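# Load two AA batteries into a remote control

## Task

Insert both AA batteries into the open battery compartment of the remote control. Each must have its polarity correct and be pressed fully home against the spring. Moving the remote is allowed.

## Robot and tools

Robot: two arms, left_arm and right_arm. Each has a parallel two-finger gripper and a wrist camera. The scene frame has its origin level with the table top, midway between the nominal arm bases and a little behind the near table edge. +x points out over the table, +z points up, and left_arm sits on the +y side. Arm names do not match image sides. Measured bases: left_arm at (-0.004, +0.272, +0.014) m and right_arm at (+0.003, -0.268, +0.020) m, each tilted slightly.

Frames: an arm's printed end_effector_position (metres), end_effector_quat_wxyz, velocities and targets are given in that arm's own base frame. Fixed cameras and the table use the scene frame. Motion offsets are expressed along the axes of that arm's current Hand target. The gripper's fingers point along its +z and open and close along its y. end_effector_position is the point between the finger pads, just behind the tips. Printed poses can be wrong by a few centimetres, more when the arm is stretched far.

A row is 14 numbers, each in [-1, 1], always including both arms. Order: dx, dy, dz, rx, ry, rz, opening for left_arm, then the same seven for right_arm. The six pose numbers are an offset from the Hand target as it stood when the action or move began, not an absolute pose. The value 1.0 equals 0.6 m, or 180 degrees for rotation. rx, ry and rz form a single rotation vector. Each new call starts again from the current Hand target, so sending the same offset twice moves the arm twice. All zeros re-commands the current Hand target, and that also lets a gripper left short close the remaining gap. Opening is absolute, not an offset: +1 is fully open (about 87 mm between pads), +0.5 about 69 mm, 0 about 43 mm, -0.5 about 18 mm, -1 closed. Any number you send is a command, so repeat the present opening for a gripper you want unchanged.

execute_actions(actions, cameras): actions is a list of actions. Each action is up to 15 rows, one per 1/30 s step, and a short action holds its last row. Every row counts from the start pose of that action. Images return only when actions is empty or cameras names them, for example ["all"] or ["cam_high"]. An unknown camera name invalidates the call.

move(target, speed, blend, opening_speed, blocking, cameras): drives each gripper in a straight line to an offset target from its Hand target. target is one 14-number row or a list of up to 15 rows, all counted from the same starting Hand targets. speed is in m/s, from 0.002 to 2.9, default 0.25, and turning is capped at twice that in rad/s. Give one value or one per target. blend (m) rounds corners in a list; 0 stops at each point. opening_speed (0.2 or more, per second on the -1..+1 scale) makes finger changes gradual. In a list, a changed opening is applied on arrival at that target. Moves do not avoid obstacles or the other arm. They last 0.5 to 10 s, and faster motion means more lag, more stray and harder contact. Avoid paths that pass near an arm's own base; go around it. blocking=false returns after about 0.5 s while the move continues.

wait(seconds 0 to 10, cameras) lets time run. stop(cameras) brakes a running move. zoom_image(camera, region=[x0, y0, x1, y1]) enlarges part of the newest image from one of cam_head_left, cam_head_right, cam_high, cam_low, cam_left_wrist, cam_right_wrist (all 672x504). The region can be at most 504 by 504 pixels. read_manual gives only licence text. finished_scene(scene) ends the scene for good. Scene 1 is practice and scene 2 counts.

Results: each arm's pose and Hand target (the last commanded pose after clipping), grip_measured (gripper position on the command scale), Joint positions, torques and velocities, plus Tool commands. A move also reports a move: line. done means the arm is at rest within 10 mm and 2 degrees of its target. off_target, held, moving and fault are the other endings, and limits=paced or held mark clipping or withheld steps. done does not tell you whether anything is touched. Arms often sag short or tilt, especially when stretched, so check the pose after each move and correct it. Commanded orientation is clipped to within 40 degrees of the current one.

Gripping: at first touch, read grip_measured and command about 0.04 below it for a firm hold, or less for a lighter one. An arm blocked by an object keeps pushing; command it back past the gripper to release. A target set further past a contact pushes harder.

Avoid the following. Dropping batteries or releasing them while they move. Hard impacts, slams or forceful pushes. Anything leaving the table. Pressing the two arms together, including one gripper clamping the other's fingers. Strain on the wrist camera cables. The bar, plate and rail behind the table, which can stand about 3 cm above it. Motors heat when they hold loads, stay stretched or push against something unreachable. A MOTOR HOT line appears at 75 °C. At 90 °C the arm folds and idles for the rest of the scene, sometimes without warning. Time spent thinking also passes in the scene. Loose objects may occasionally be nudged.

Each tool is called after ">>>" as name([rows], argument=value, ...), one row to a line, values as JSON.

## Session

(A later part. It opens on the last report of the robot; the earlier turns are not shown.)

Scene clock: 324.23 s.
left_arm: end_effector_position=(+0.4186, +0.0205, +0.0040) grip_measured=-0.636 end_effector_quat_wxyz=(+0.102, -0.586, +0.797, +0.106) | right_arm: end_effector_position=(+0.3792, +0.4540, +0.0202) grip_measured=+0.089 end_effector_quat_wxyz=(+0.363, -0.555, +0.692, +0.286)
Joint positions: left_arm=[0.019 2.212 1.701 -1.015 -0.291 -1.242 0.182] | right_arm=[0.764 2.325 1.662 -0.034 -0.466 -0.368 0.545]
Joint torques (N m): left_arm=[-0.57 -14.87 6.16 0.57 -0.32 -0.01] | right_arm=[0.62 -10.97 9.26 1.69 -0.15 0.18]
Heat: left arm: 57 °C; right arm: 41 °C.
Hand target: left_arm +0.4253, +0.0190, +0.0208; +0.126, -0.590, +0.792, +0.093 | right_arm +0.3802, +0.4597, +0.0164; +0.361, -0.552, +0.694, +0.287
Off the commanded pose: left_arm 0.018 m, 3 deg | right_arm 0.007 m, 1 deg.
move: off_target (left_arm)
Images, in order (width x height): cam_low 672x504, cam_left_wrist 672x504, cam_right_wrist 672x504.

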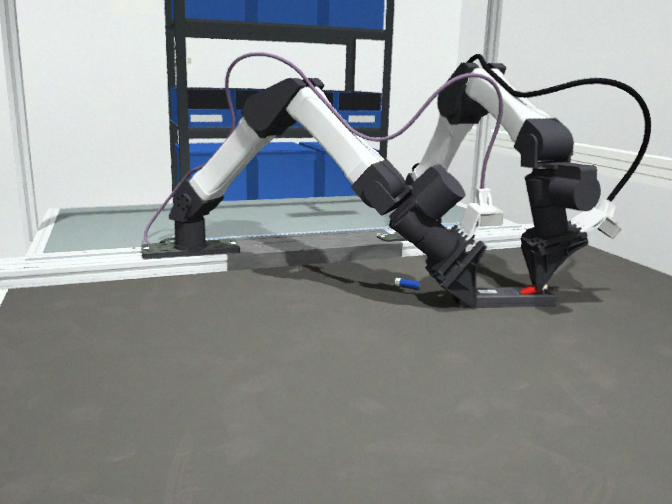

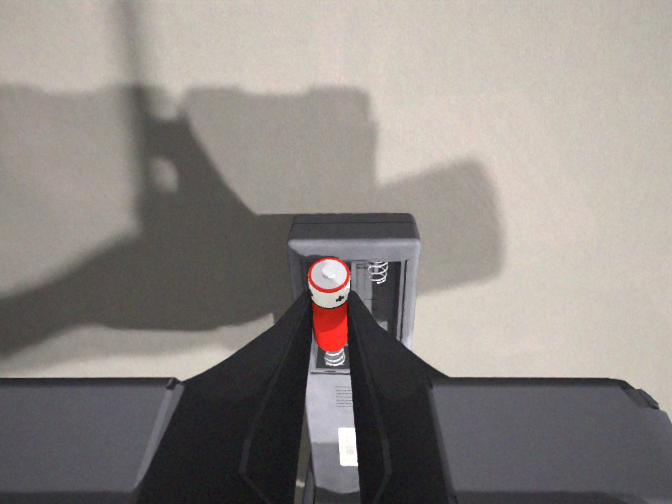

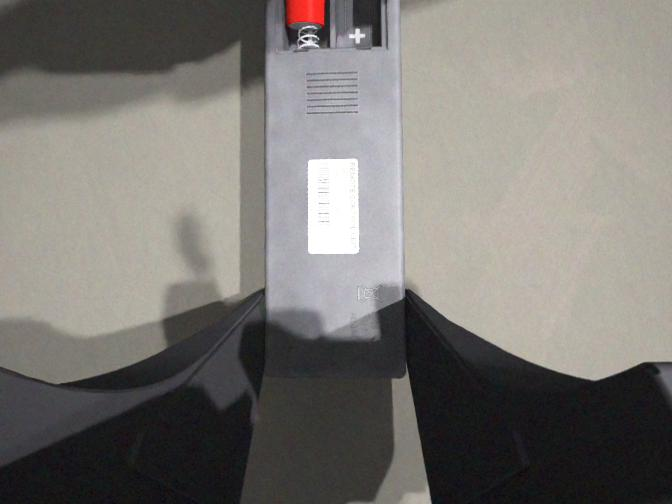

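>>> move(target=[0.022,0,-0.009,0,0,0,-0.68,0,0,0,0,0,0,0.03], speed=0.06, cameras=["cam_right_wrist","cam_left_wrist","cam_low"])

>>> zoom_image(camera="cam_left_wrist", region=[260, 220, 440, 380])

>>> zoom_image(camera="cam_low", region=[490, 250, 590, 320])

>>> zoom_image(camera="cam_right_wrist", region=[250, 0, 430, 120])

Scene clock: 333.03 s.
left_arm: end_effector_position=(+0.4174, +0.0163, +0.0052) grip_measured=-0.636 end_effector_quat_wxyz=(+0.113, -0.589, +0.791, +0.116) | right_arm: end_effector_position=(+0.3791, +0.4539, +0.0201) grip_measured=+0.089 end_effector_quat_wxyz=(+0.362, -0.555, +0.692, +0.286)
Joint positions: left_arm=[-0.004 2.201 1.686 -1.012 -0.323 -1.277 0.182] | right_arm=[0.764 2.325 1.662 -0.035 -0.466 -0.368 0.545]
Joint torques (N m): left_arm=[-1.42 -14.86 5.85 0.5 -0.1 -0.04] | right_arm=[0.62 -10.96 9.28 1.7 -0.15 0.18]
Heat: left arm: 58 °C; right arm: 41 °C.
Hand target: left_arm +0.4211, +0.0055, +0.0218; +0.126, -0.590, +0.792, +0.093 | right_arm +0.3802, +0.4597, +0.0164; +0.361, -0.552, +0.694, +0.287
Off the commanded pose: left_arm 0.020 m, 3 deg | right_arm 0.007 m, 0 deg.
move: off_target (left_arm)
Images, in order (width x height): cam_low 672x504, cam_left_wrist 672x504, cam_right_wrist 672x504.

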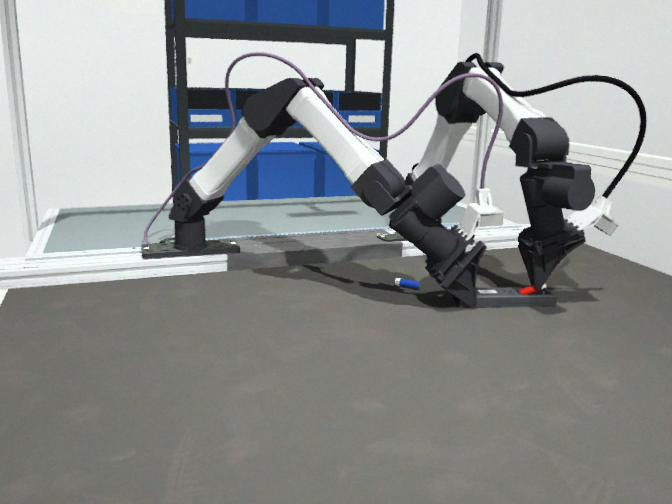

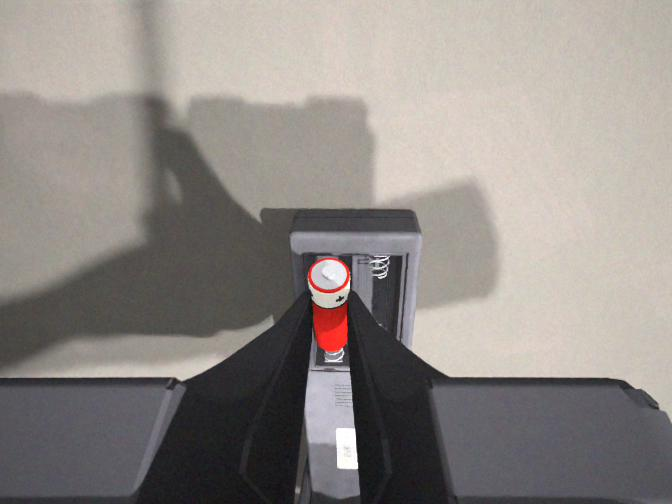

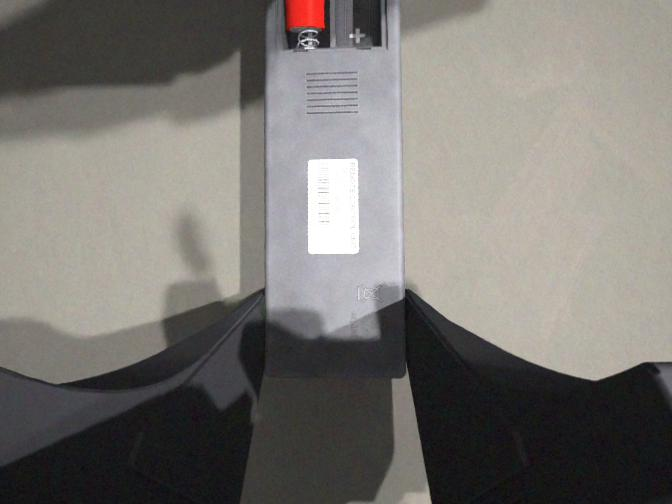

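Scaled by 2.800 from the camera's 672x504 image, which has a finer 960x720 frame.

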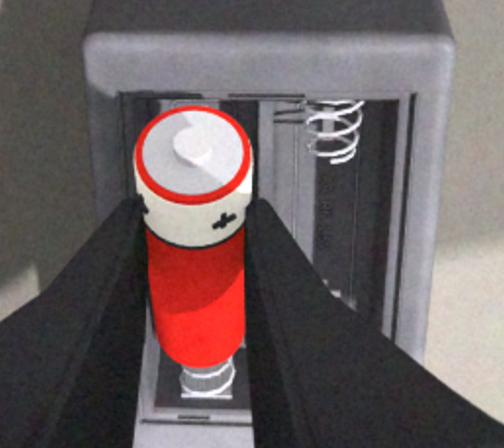

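Scaled by 5.040 from the camera's 672x504 image, which has a finer 960x720 frame.

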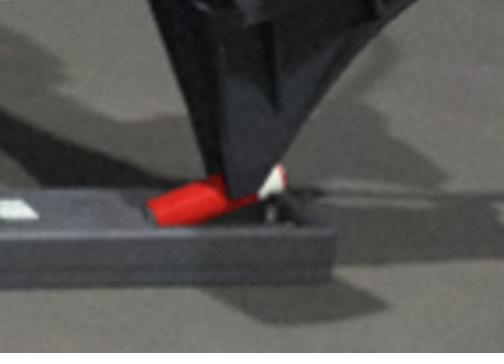

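Scaled by 2.800 from the camera's 672x504 image, which has a finer 960x720 frame.

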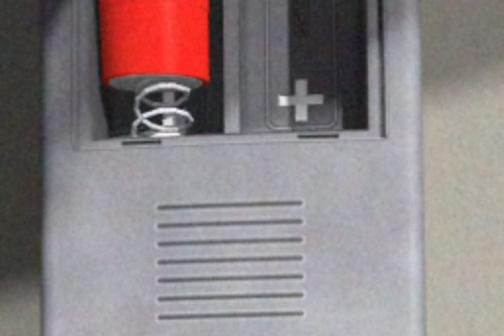

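>>> move(target=[0.02,0,-0.009,0,0.0,0,-0.68,0,0,0,0,0,0,0.03], speed=0.06, cameras=["cam_right_wrist","cam_left_wrist","cam_low"])

>>> zoom_image(camera="cam_left_wrist", region=[260, 220, 440, 380])

>>> zoom_image(camera="cam_low", region=[490, 250, 590, 320])

>>> zoom_image(camera="cam_right_wrist", region=[250, 0, 430, 120])

Scene clock: 340.00 s.
left_arm: end_effector_position=(+0.4168, +0.0131, +0.0074) grip_measured=-0.636 end_effector_quat_wxyz=(+0.127, -0.591, +0.787, +0.126) | right_arm: end_effector_position=(+0.3789, +0.4537, +0.0198) grip_measured=+0.089 end_effector_quat_wxyz=(+0.361, -0.555, +0.692, +0.286)
Joint positions: left_arm=[-0.025 2.19 1.675 -1.012 -0.357 -1.306 0.182] | right_arm=[0.764 2.325 1.662 -0.036 -0.466 -0.368 0.545]
Joint torques (N m): left_arm=[-2.22 -14.83 5.93 0.43 0.19 -0.07] | right_arm=[0.62 -10.96 9.28 1.71 -0.15 0.18]
Heat: left arm: 58 °C; right arm: 41 °C.
Hand target: left_arm +0.4174, -0.0072, +0.0232; +0.126, -0.590, +0.792, +0.093 | right_arm +0.3802, +0.4597, +0.0164; +0.361, -0.552, +0.694, +0.287
Off the commanded pose: left_arm 0.026 m, 4 deg | right_arm 0.007 m, 0 deg.
move: off_target (left_arm)
Images, in order (width x height): cam_low 672x504, cam_left_wrist 672x504, cam_right_wrist 672x504.

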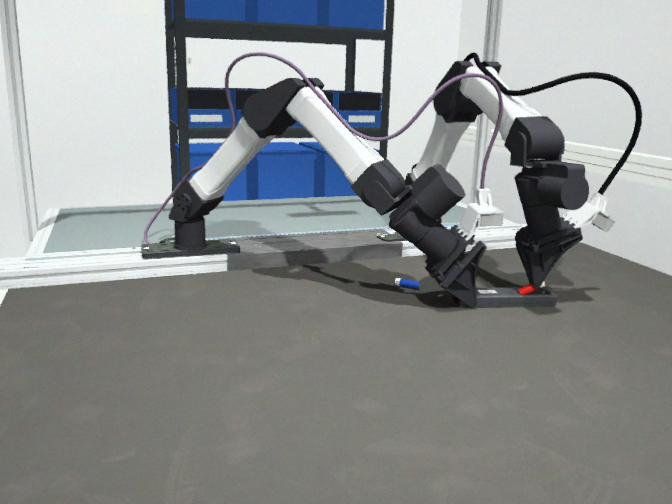

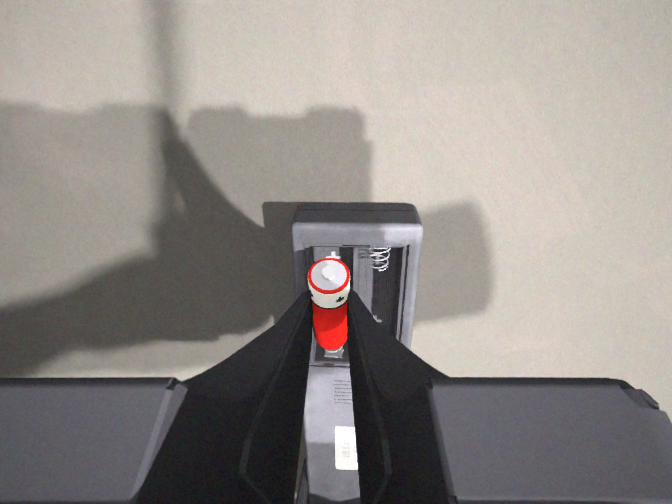

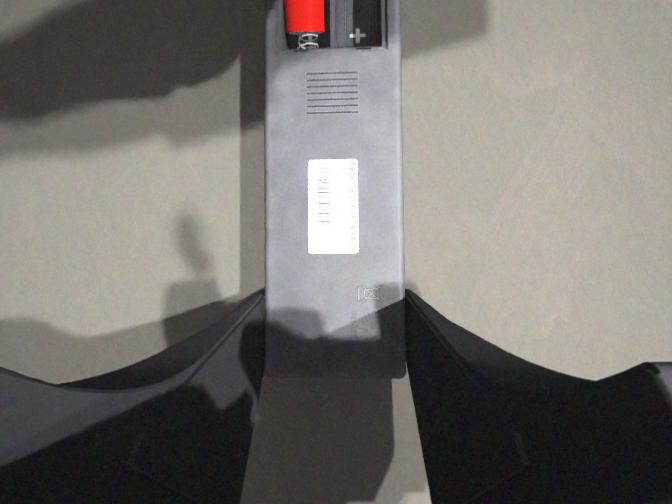

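Scaled by 2.800 from the camera's 672x504 image, which has a finer 960x720 frame.

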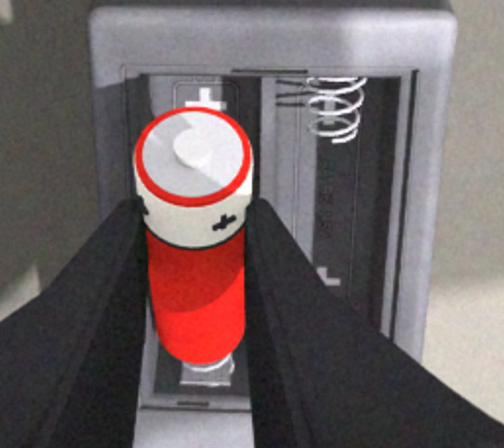

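Scaled by 5.040 from the camera's 672x504 image, which has a finer 960x720 frame.

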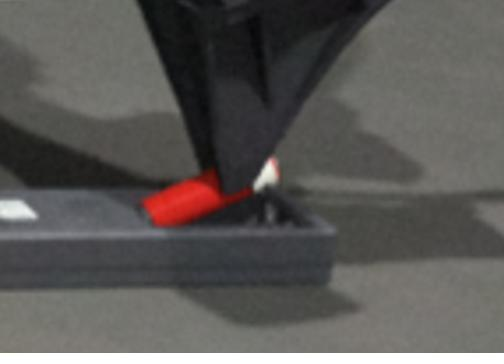

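Scaled by 2.800 from the camera's 672x504 image, which has a finer 960x720 frame.

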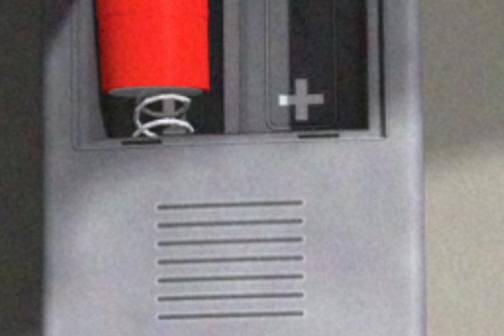

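>>> move(target=[0.008,0,0.016,0,0.12,0,-0.68,0,0,0,0,0,0,0.03], speed=0.06, cameras=["cam_right_wrist","cam_left_wrist","cam_low"])

>>> zoom_image(camera="cam_left_wrist", region=[260, 220, 440, 380])

>>> zoom_image(camera="cam_low", region=[490, 250, 590, 320])

>>> zoom_image(camera="cam_right_wrist", region=[250, 0, 430, 120])

Scene clock: 348.90 s.
left_arm: end_effector_position=(+0.4176, +0.0077, +0.0089) grip_measured=-0.636 end_effector_quat_wxyz=(+0.006, -0.603, +0.797, +0.007) | right_arm: end_effector_position=(+0.3791, +0.4536, +0.0200) grip_measured=+0.089 end_effector_quat_wxyz=(+0.361, -0.555, +0.693, +0.285)
Joint positions: left_arm=[0.104 2.249 1.769 -1.087 -0.018 -1.192 0.182] | right_arm=[0.764 2.325 1.664 -0.04 -0.465 -0.368 0.545]
Joint torques (N m): left_arm=[-0.64 -9.62 9.7 0.01 0.57 0.13] | right_arm=[0.61 -10.96 9.11 1.75 -0.16 0.18]
Heat: left arm: 58 °C; right arm: 41 °C.
Hand target: left_arm +0.4169, -0.0087, +0.0126; -0.025, -0.597, +0.801, -0.020 | right_arm +0.3802, +0.4597, +0.0165; +0.361, -0.552, +0.694, +0.287
Off the commanded pose: left_arm 0.017 m, 5 deg | right_arm 0.007 m, 0 deg.
move: off_target (left_arm)
Images, in order (width x height): cam_low 672x504, cam_left_wrist 672x504, cam_right_wrist 672x504.

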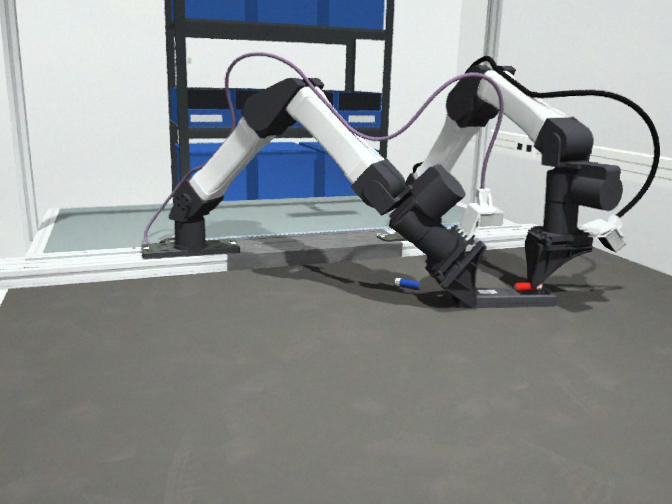

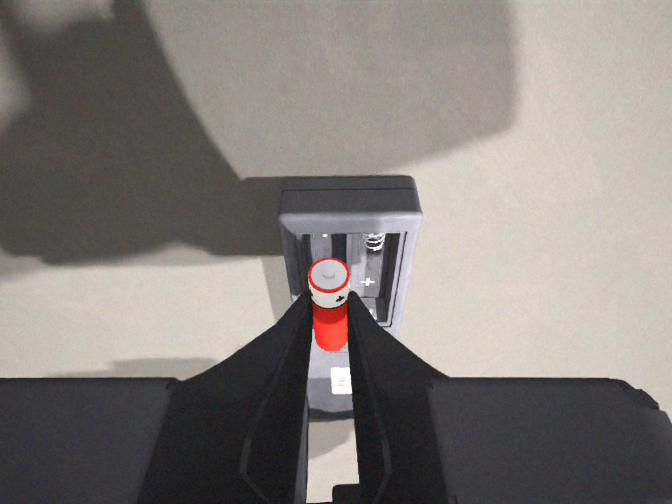

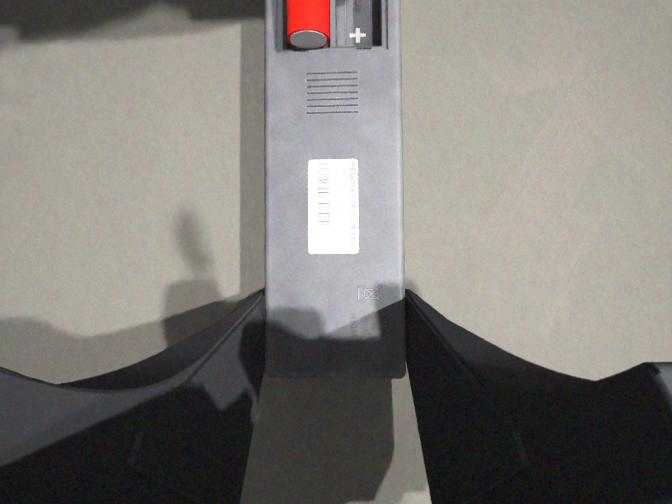

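Scaled by 2.800 from the camera's 672x504 image, which has a finer 960x720 frame.

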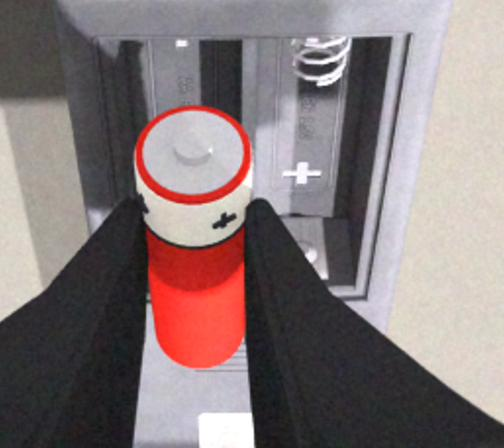

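Scaled by 5.040 from the camera's 672x504 image, which has a finer 960x720 frame.

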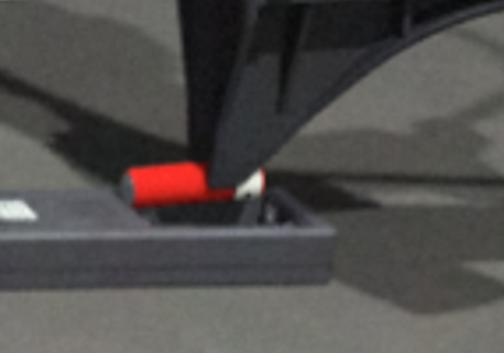

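Scaled by 2.800 from the camera's 672x504 image, which has a finer 960x720 frame.

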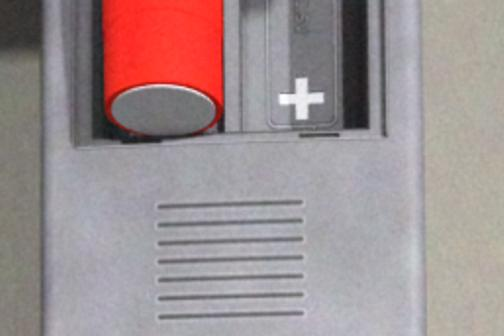

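>>> move([
  [0,0,-0.04,0,0,0,-0.68,0,0,0,0,0,0,0.03],
  [-0.04,0.004,-0.04,0,-0.12,0,-0.68,0,0,0,0,0,0,0.03],
], speed=0.1, cameras=["cam_right_wrist","cam_left_wrist","cam_low"])

>>> zoom_image(camera="cam_left_wrist", region=[260, 220, 440, 380])

>>> zoom_image(camera="cam_low", region=[490, 250, 590, 320])

>>> zoom_image(camera="cam_right_wrist", region=[250, 0, 430, 120])

Scene clock: 365.53 s.
left_arm: end_effector_position=(+0.4131, +0.0140, +0.0169) grip_measured=-0.636 end_effector_quat_wxyz=(+0.092, -0.586, +0.798, +0.104) | right_arm: end_effector_position=(+0.3792, +0.4535, +0.0200) grip_measured=+0.089 end_effector_quat_wxyz=(+0.361, -0.555, +0.693, +0.285)
Joint positions: left_arm=[0.01 2.191 1.721 -1.072 -0.277 -1.252 0.182] | right_arm=[0.764 2.325 1.664 -0.04 -0.464 -0.368 0.545]
Joint torques (N m): left_arm=[-0.32 -14.86 6.27 0.68 -0.43 0] | right_arm=[0.62 -10.96 9.11 1.75 -0.17 0.18]
Heat: left arm: 59 °C; right arm: 40 °C.
Hand target: left_arm +0.4218, +0.0165, +0.0350; +0.126, -0.591, +0.792, +0.093 | right_arm +0.3802, +0.4597, +0.0165; +0.361, -0.552, +0.694, +0.287
Off the commanded pose: left_arm 0.020 m, 4 deg | right_arm 0.007 m, 0 deg.
move: off_target (left_arm)
Images, in order (width x height): cam_low 672x504, cam_left_wrist 672x504, cam_right_wrist 672x504.

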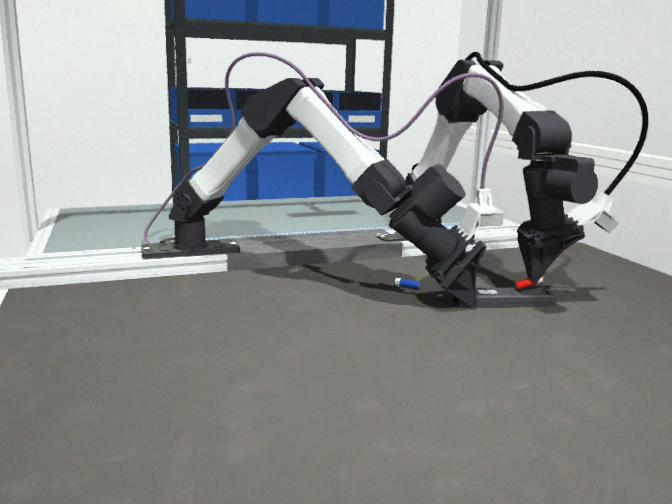

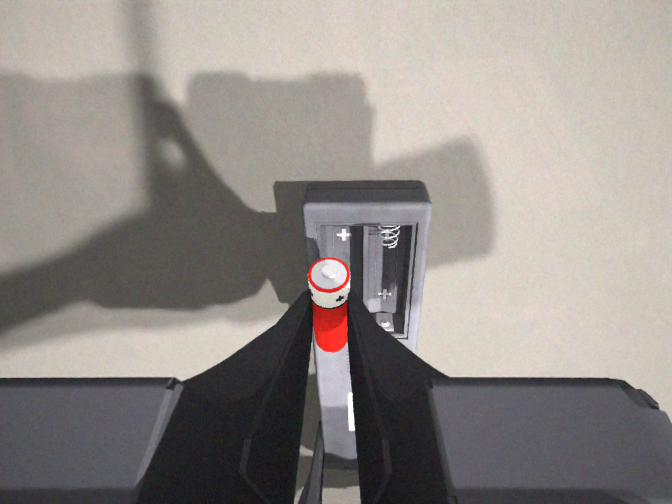

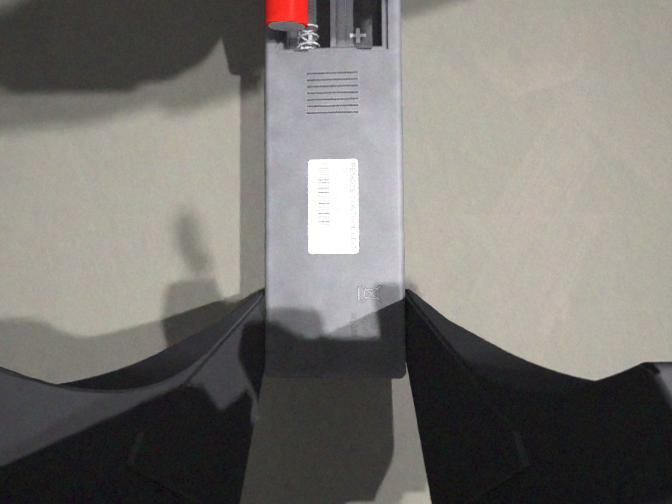

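Scaled by 2.800 from the camera's 672x504 image, which has a finer 960x720 frame.

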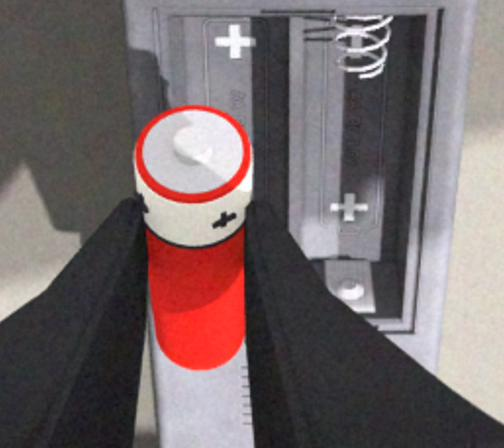

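Scaled by 5.040 from the camera's 672x504 image, which has a finer 960x720 frame.

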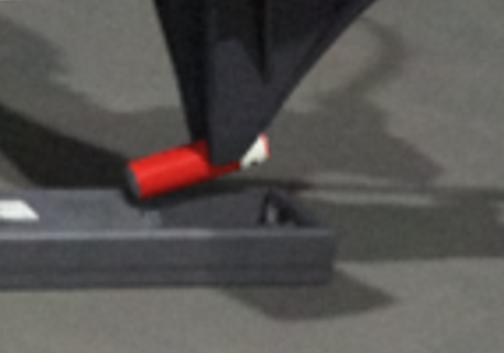

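Scaled by 2.800 from the camera's 672x504 image, which has a finer 960x720 frame.

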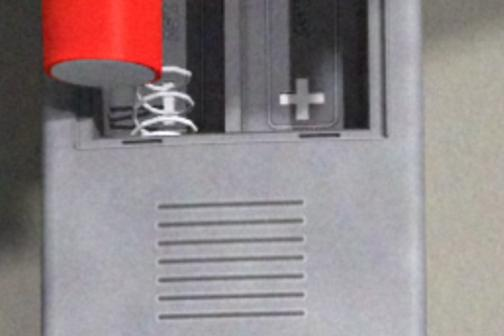

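>>> move(target=[-0.034,-0.0065,0.005,0,0,0,-0.68,0,0,0,0,0,0,0.03], speed=0.1, cameras=["cam_right_wrist","cam_left_wrist","cam_low"])

>>> zoom_image(camera="cam_left_wrist", region=[260, 220, 440, 380])

>>> zoom_image(camera="cam_low", region=[490, 250, 590, 320])

Scene clock: 373.77 s.
left_arm: end_effector_position=(+0.4177, +0.0278, +0.0218) grip_measured=-0.636 end_effector_quat_wxyz=(+0.098, -0.589, +0.796, +0.102) | right_arm: end_effector_position=(+0.3792, +0.4535, +0.0200) grip_measured=+0.089 end_effector_quat_wxyz=(+0.361, -0.555, +0.693, +0.285)
Joint positions: left_arm=[0.04 2.191 1.741 -1.072 -0.28 -1.227 0.182] | right_arm=[0.764 2.325 1.664 -0.04 -0.464 -0.368 0.545]
Joint torques (N m): left_arm=[0.61 -12.38 10.81 0.53 -0.43 0.19] | right_arm=[0.62 -10.96 9.1 1.75 -0.17 0.18]
Heat: left arm: 59 °C; right arm: 40 °C.
Hand target: left_arm +0.4313, +0.0349, +0.0385; +0.126, -0.591, +0.792, +0.093 | right_arm +0.3802, +0.4597, +0.0165; +0.361, -0.552, +0.694, +0.287
Off the commanded pose: left_arm 0.023 m, 3 deg | right_arm 0.007 m, 0 deg.
move: off_target (left_arm)
Images, in order (width x height): cam_low 672x504, cam_left_wrist 672x504, cam_right_wrist 672x504.

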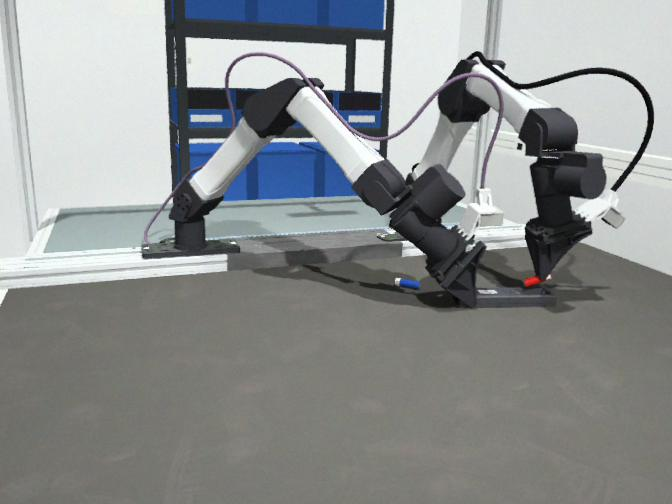

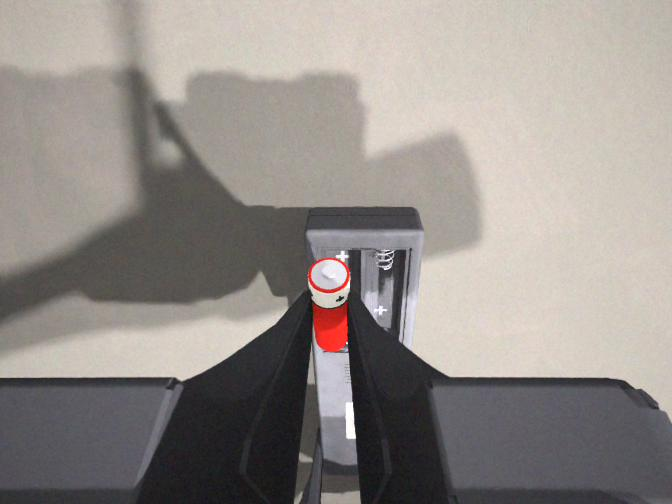

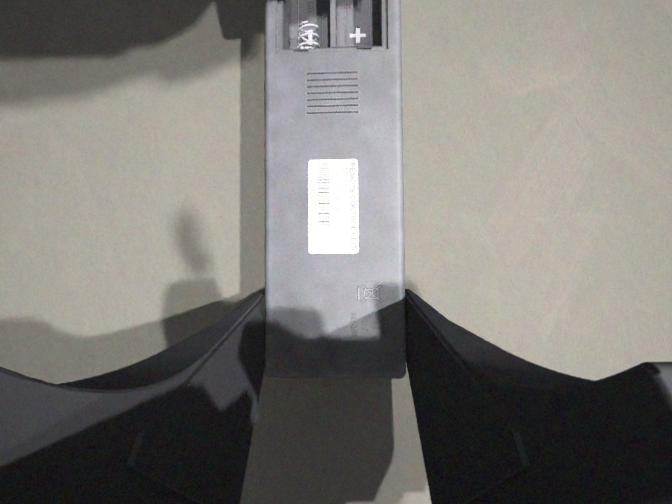

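Scaled by 2.800 from the camera's 672x504 image, which has a finer 960x720 frame.

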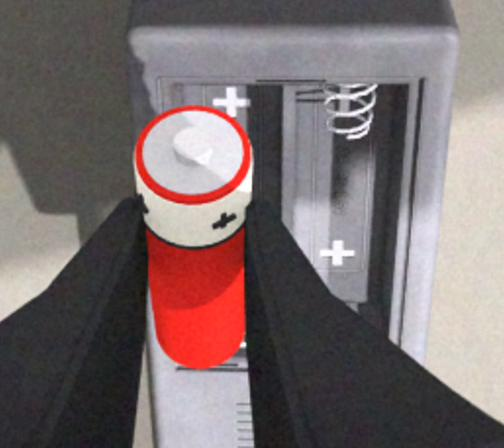

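Scaled by 5.040 from the camera's 672x504 image, which has a finer 960x720 frame.

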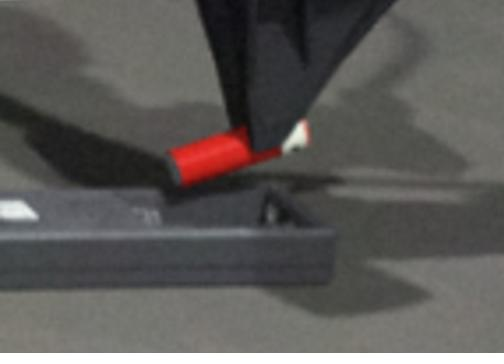

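>>> move(target=[0.0125,-0.003,0.027,0,0,0,-0.68,0,0,0,0,0,0,0.03], speed=0.07, cameras=["cam_right_wrist","cam_left_wrist","cam_low"])

>>> zoom_image(camera="cam_left_wrist", region=[260, 220, 440, 380])

>>> zoom_image(camera="cam_low", region=[490, 250, 590, 320])

Scene clock: 378.93 s.
left_arm: end_effector_position=(+0.4266, +0.0282, +0.0219) grip_measured=-0.636 end_effector_quat_wxyz=(+0.112, -0.590, +0.794, +0.092) | right_arm: end_effector_position=(+0.3792, +0.4535, +0.0200) grip_measured=+0.089 end_effector_quat_wxyz=(+0.361, -0.555, +0.693, +0.285)
Joint positions: left_arm=[0.04 2.191 1.741 -1.037 -0.28 -1.226 0.182] | right_arm=[0.764 2.325 1.664 -0.04 -0.464 -0.368 0.545]
Joint torques (N m): left_arm=[0.17 -10.48 7.08 0.77 -0.37 0.11] | right_arm=[0.64 -10.96 9.11 1.75 -0.17 0.18]
Heat: left arm: 59 °C; right arm: 40 °C.
Hand target: left_arm +0.4325, +0.0323, +0.0207; +0.126, -0.590, +0.792, +0.093 | right_arm +0.3802, +0.4597, +0.0165; +0.361, -0.552, +0.694, +0.287
Off the commanded pose: left_arm 0.007 m, 2 deg | right_arm 0.007 m, 0 deg.
move: done
Images, in order (width x height): cam_low 672x504, cam_left_wrist 672x504, cam_right_wrist 672x504.

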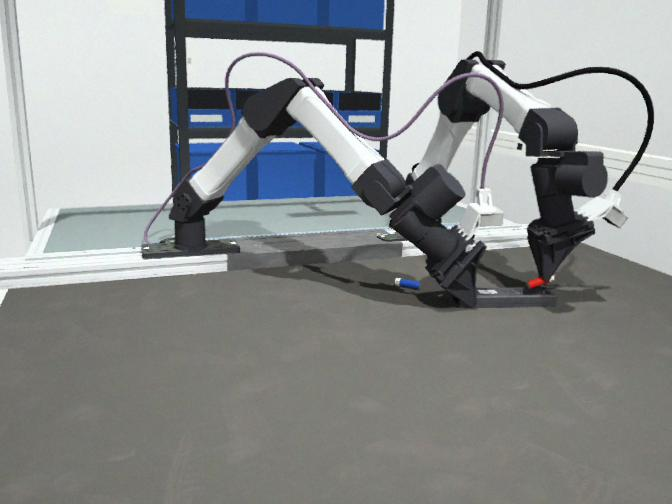

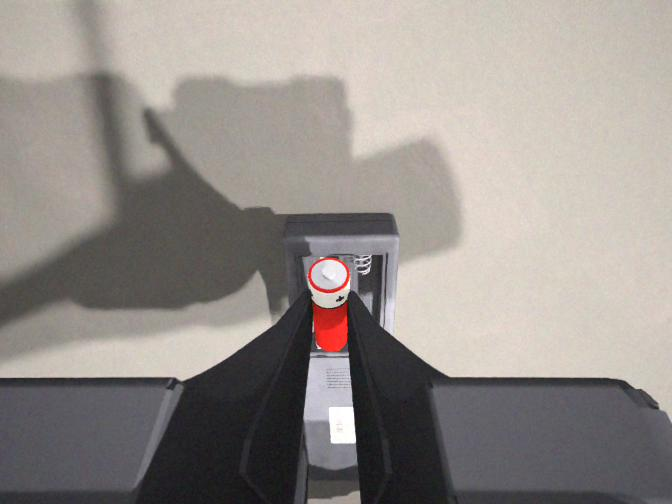

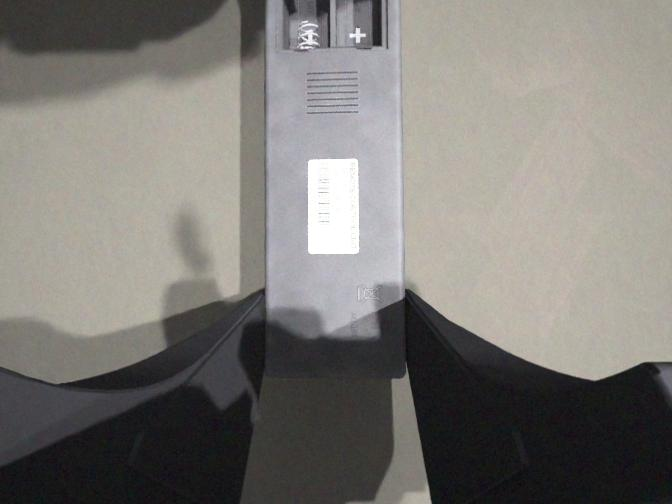

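Scaled by 2.800 from the camera's 672x504 image, which has a finer 960x720 frame.

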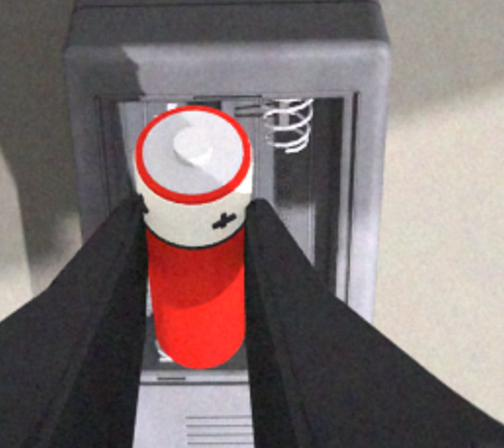

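Scaled by 5.040 from the camera's 672x504 image, which has a finer 960x720 frame.

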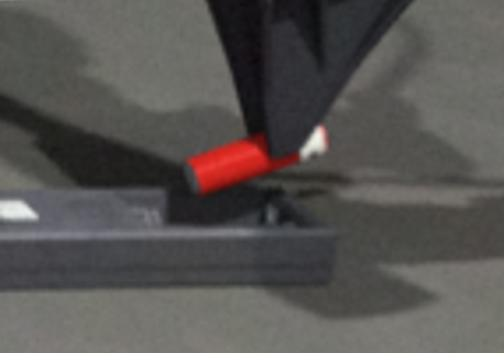

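>>> move(target=[0.008,0.01,0.006,0,0,0,-0.68,0,0,0,0,0,0,0.03], speed=0.07, cameras=["cam_right_wrist","cam_left_wrist","cam_low"])

>>> zoom_image(camera="cam_left_wrist", region=[260, 220, 440, 380])

>>> zoom_image(camera="cam_low", region=[490, 250, 590, 320])

Scene clock: 385.70 s.
left_arm: end_effector_position=(+0.4207, +0.0279, +0.0098) grip_measured=-0.636 end_effector_quat_wxyz=(+0.108, -0.590, +0.795, +0.096) | right_arm: end_effector_position=(+0.3792, +0.4535, +0.0200) grip_measured=+0.089 end_effector_quat_wxyz=(+0.361, -0.555, +0.693, +0.285)
Joint positions: left_arm=[0.04 2.191 1.692 -1 -0.28 -1.227 0.182] | right_arm=[0.764 2.325 1.664 -0.04 -0.464 -0.368 0.545]
Joint torques (N m): left_arm=[-0.05 -12.26 6.35 0.72 -0.38 0.1] | right_arm=[0.62 -10.96 9.11 1.75 -0.17 0.18]
Heat: left arm: 58 °C; right arm: 40 °C.
Hand target: left_arm +0.4258, +0.0307, +0.0158; +0.126, -0.591, +0.792, +0.093 | right_arm +0.3802, +0.4597, +0.0165; +0.361, -0.552, +0.694, +0.287
Off the commanded pose: left_arm 0.008 m, 2 deg | right_arm 0.007 m, 0 deg.
move: done
Images, in order (width x height): cam_low 672x504, cam_left_wrist 672x504, cam_right_wrist 672x504.

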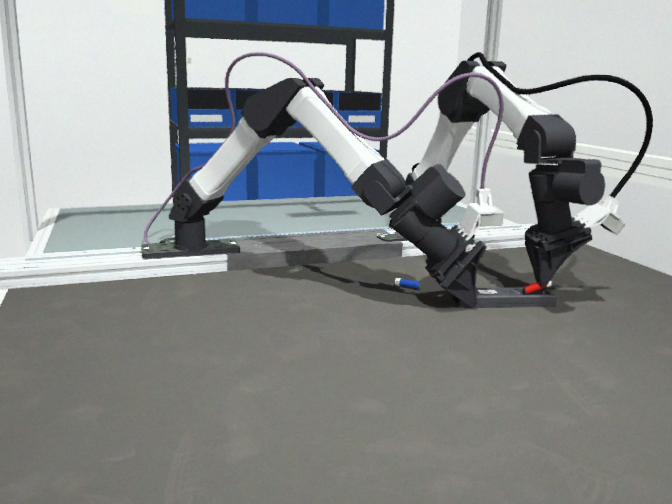

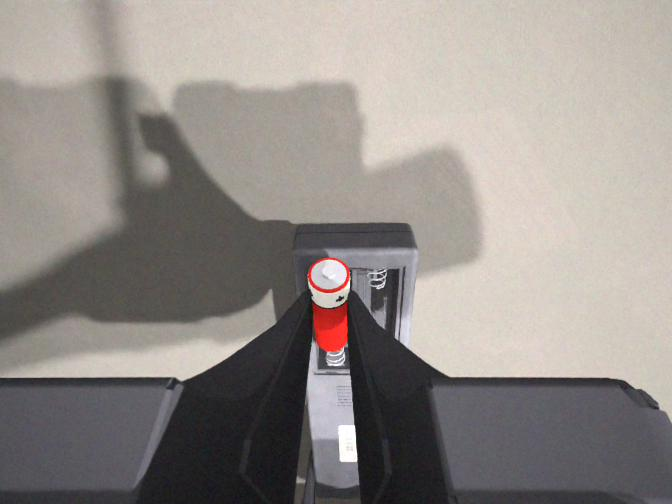

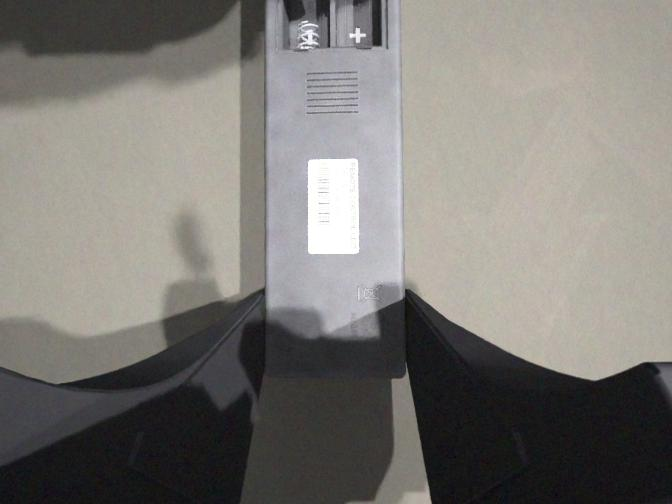

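Scaled by 2.800 from the camera's 672x504 image, which has a finer 960x720 frame.

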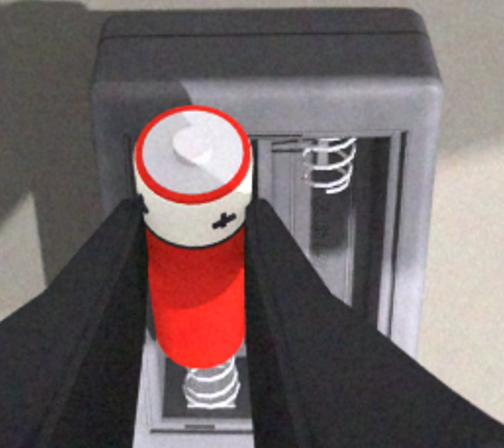

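Scaled by 5.040 from the camera's 672x504 image, which has a finer 960x720 frame.

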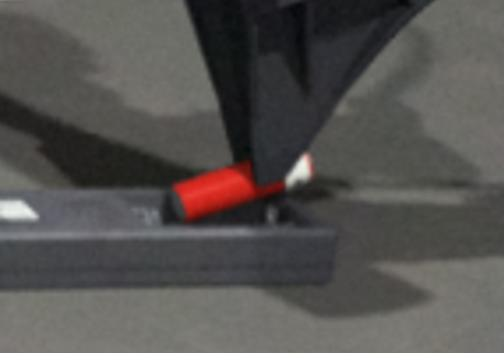

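>>> move(target=[0.045,-0.004,0,0,0,0,-0.68,0,0,0,0,0,0,0.03], speed=0.06, cameras=["cam_right_wrist","cam_left_wrist","cam_low"])

>>> zoom_image(camera="cam_left_wrist", region=[260, 220, 440, 380])

>>> zoom_image(camera="cam_low", region=[490, 250, 590, 320])

>>> zoom_image(camera="cam_right_wrist", region=[250, 0, 430, 120])

Scene clock: 392.60 s.
left_arm: end_effector_position=(+0.4182, +0.0163, +0.0027) grip_measured=-0.636 end_effector_quat_wxyz=(+0.120, -0.587, +0.793, +0.112) | right_arm: end_effector_position=(+0.3792, +0.4535, +0.0200) grip_measured=+0.089 end_effector_quat_wxyz=(+0.361, -0.555, +0.693, +0.285)
Joint positions: left_arm=[-0.005 2.191 1.66 -0.979 -0.324 -1.269 0.182] | right_arm=[0.764 2.325 1.664 -0.04 -0.464 -0.368 0.545]
Joint torques (N m): left_arm=[-1.42 -12.79 5.07 0.71 -0.06 -0.12] | right_arm=[0.62 -10.96 9.13 1.75 -0.17 0.18]
Heat: left arm: 58 °C; right arm: 40 °C.
Hand target: left_arm +0.4208, +0.0054, +0.0075; +0.126, -0.590, +0.792, +0.093 | right_arm +0.3802, +0.4597, +0.0165; +0.361, -0.552, +0.694, +0.287
Off the commanded pose: left_arm 0.012 m, 2 deg | right_arm 0.007 m, 0 deg.
move: off_target (left_arm)
Images, in order (width x height): cam_low 672x504, cam_left_wrist 672x504, cam_right_wrist 672x504.

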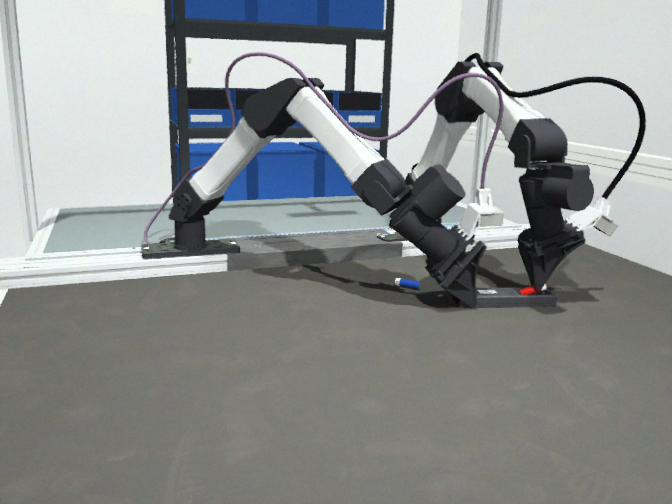

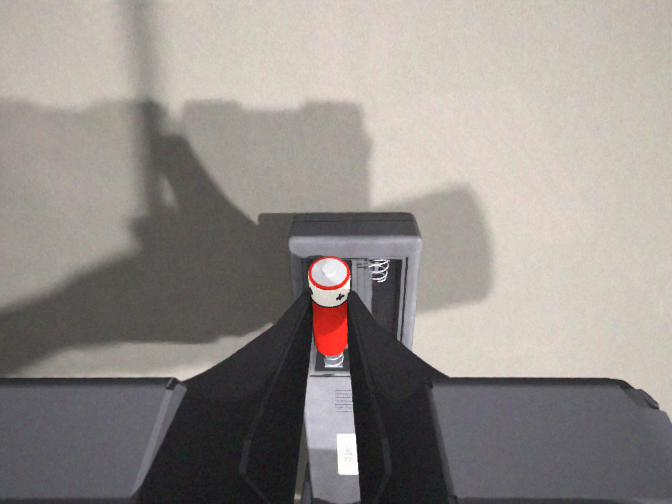

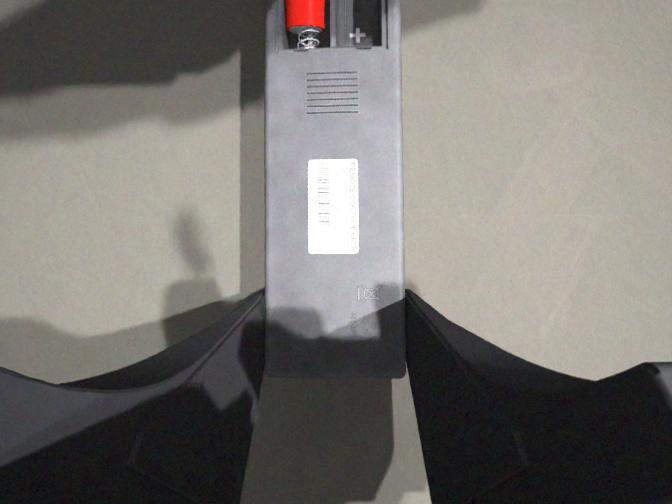

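Scaled by 2.800 from the camera's 672x504 image, which has a finer 960x720 frame.

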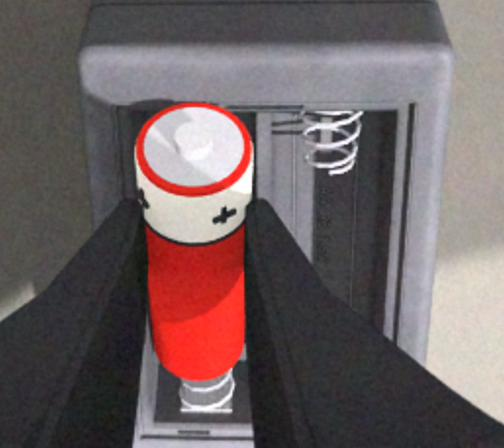

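Scaled by 5.040 from the camera's 672x504 image, which has a finer 960x720 frame.

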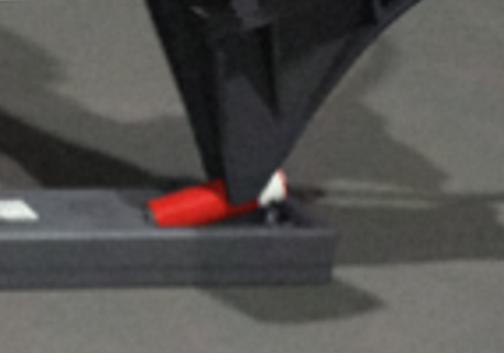

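Scaled by 2.800 from the camera's 672x504 image, which has a finer 960x720 frame.

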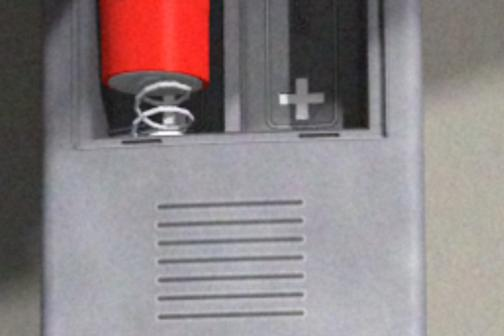

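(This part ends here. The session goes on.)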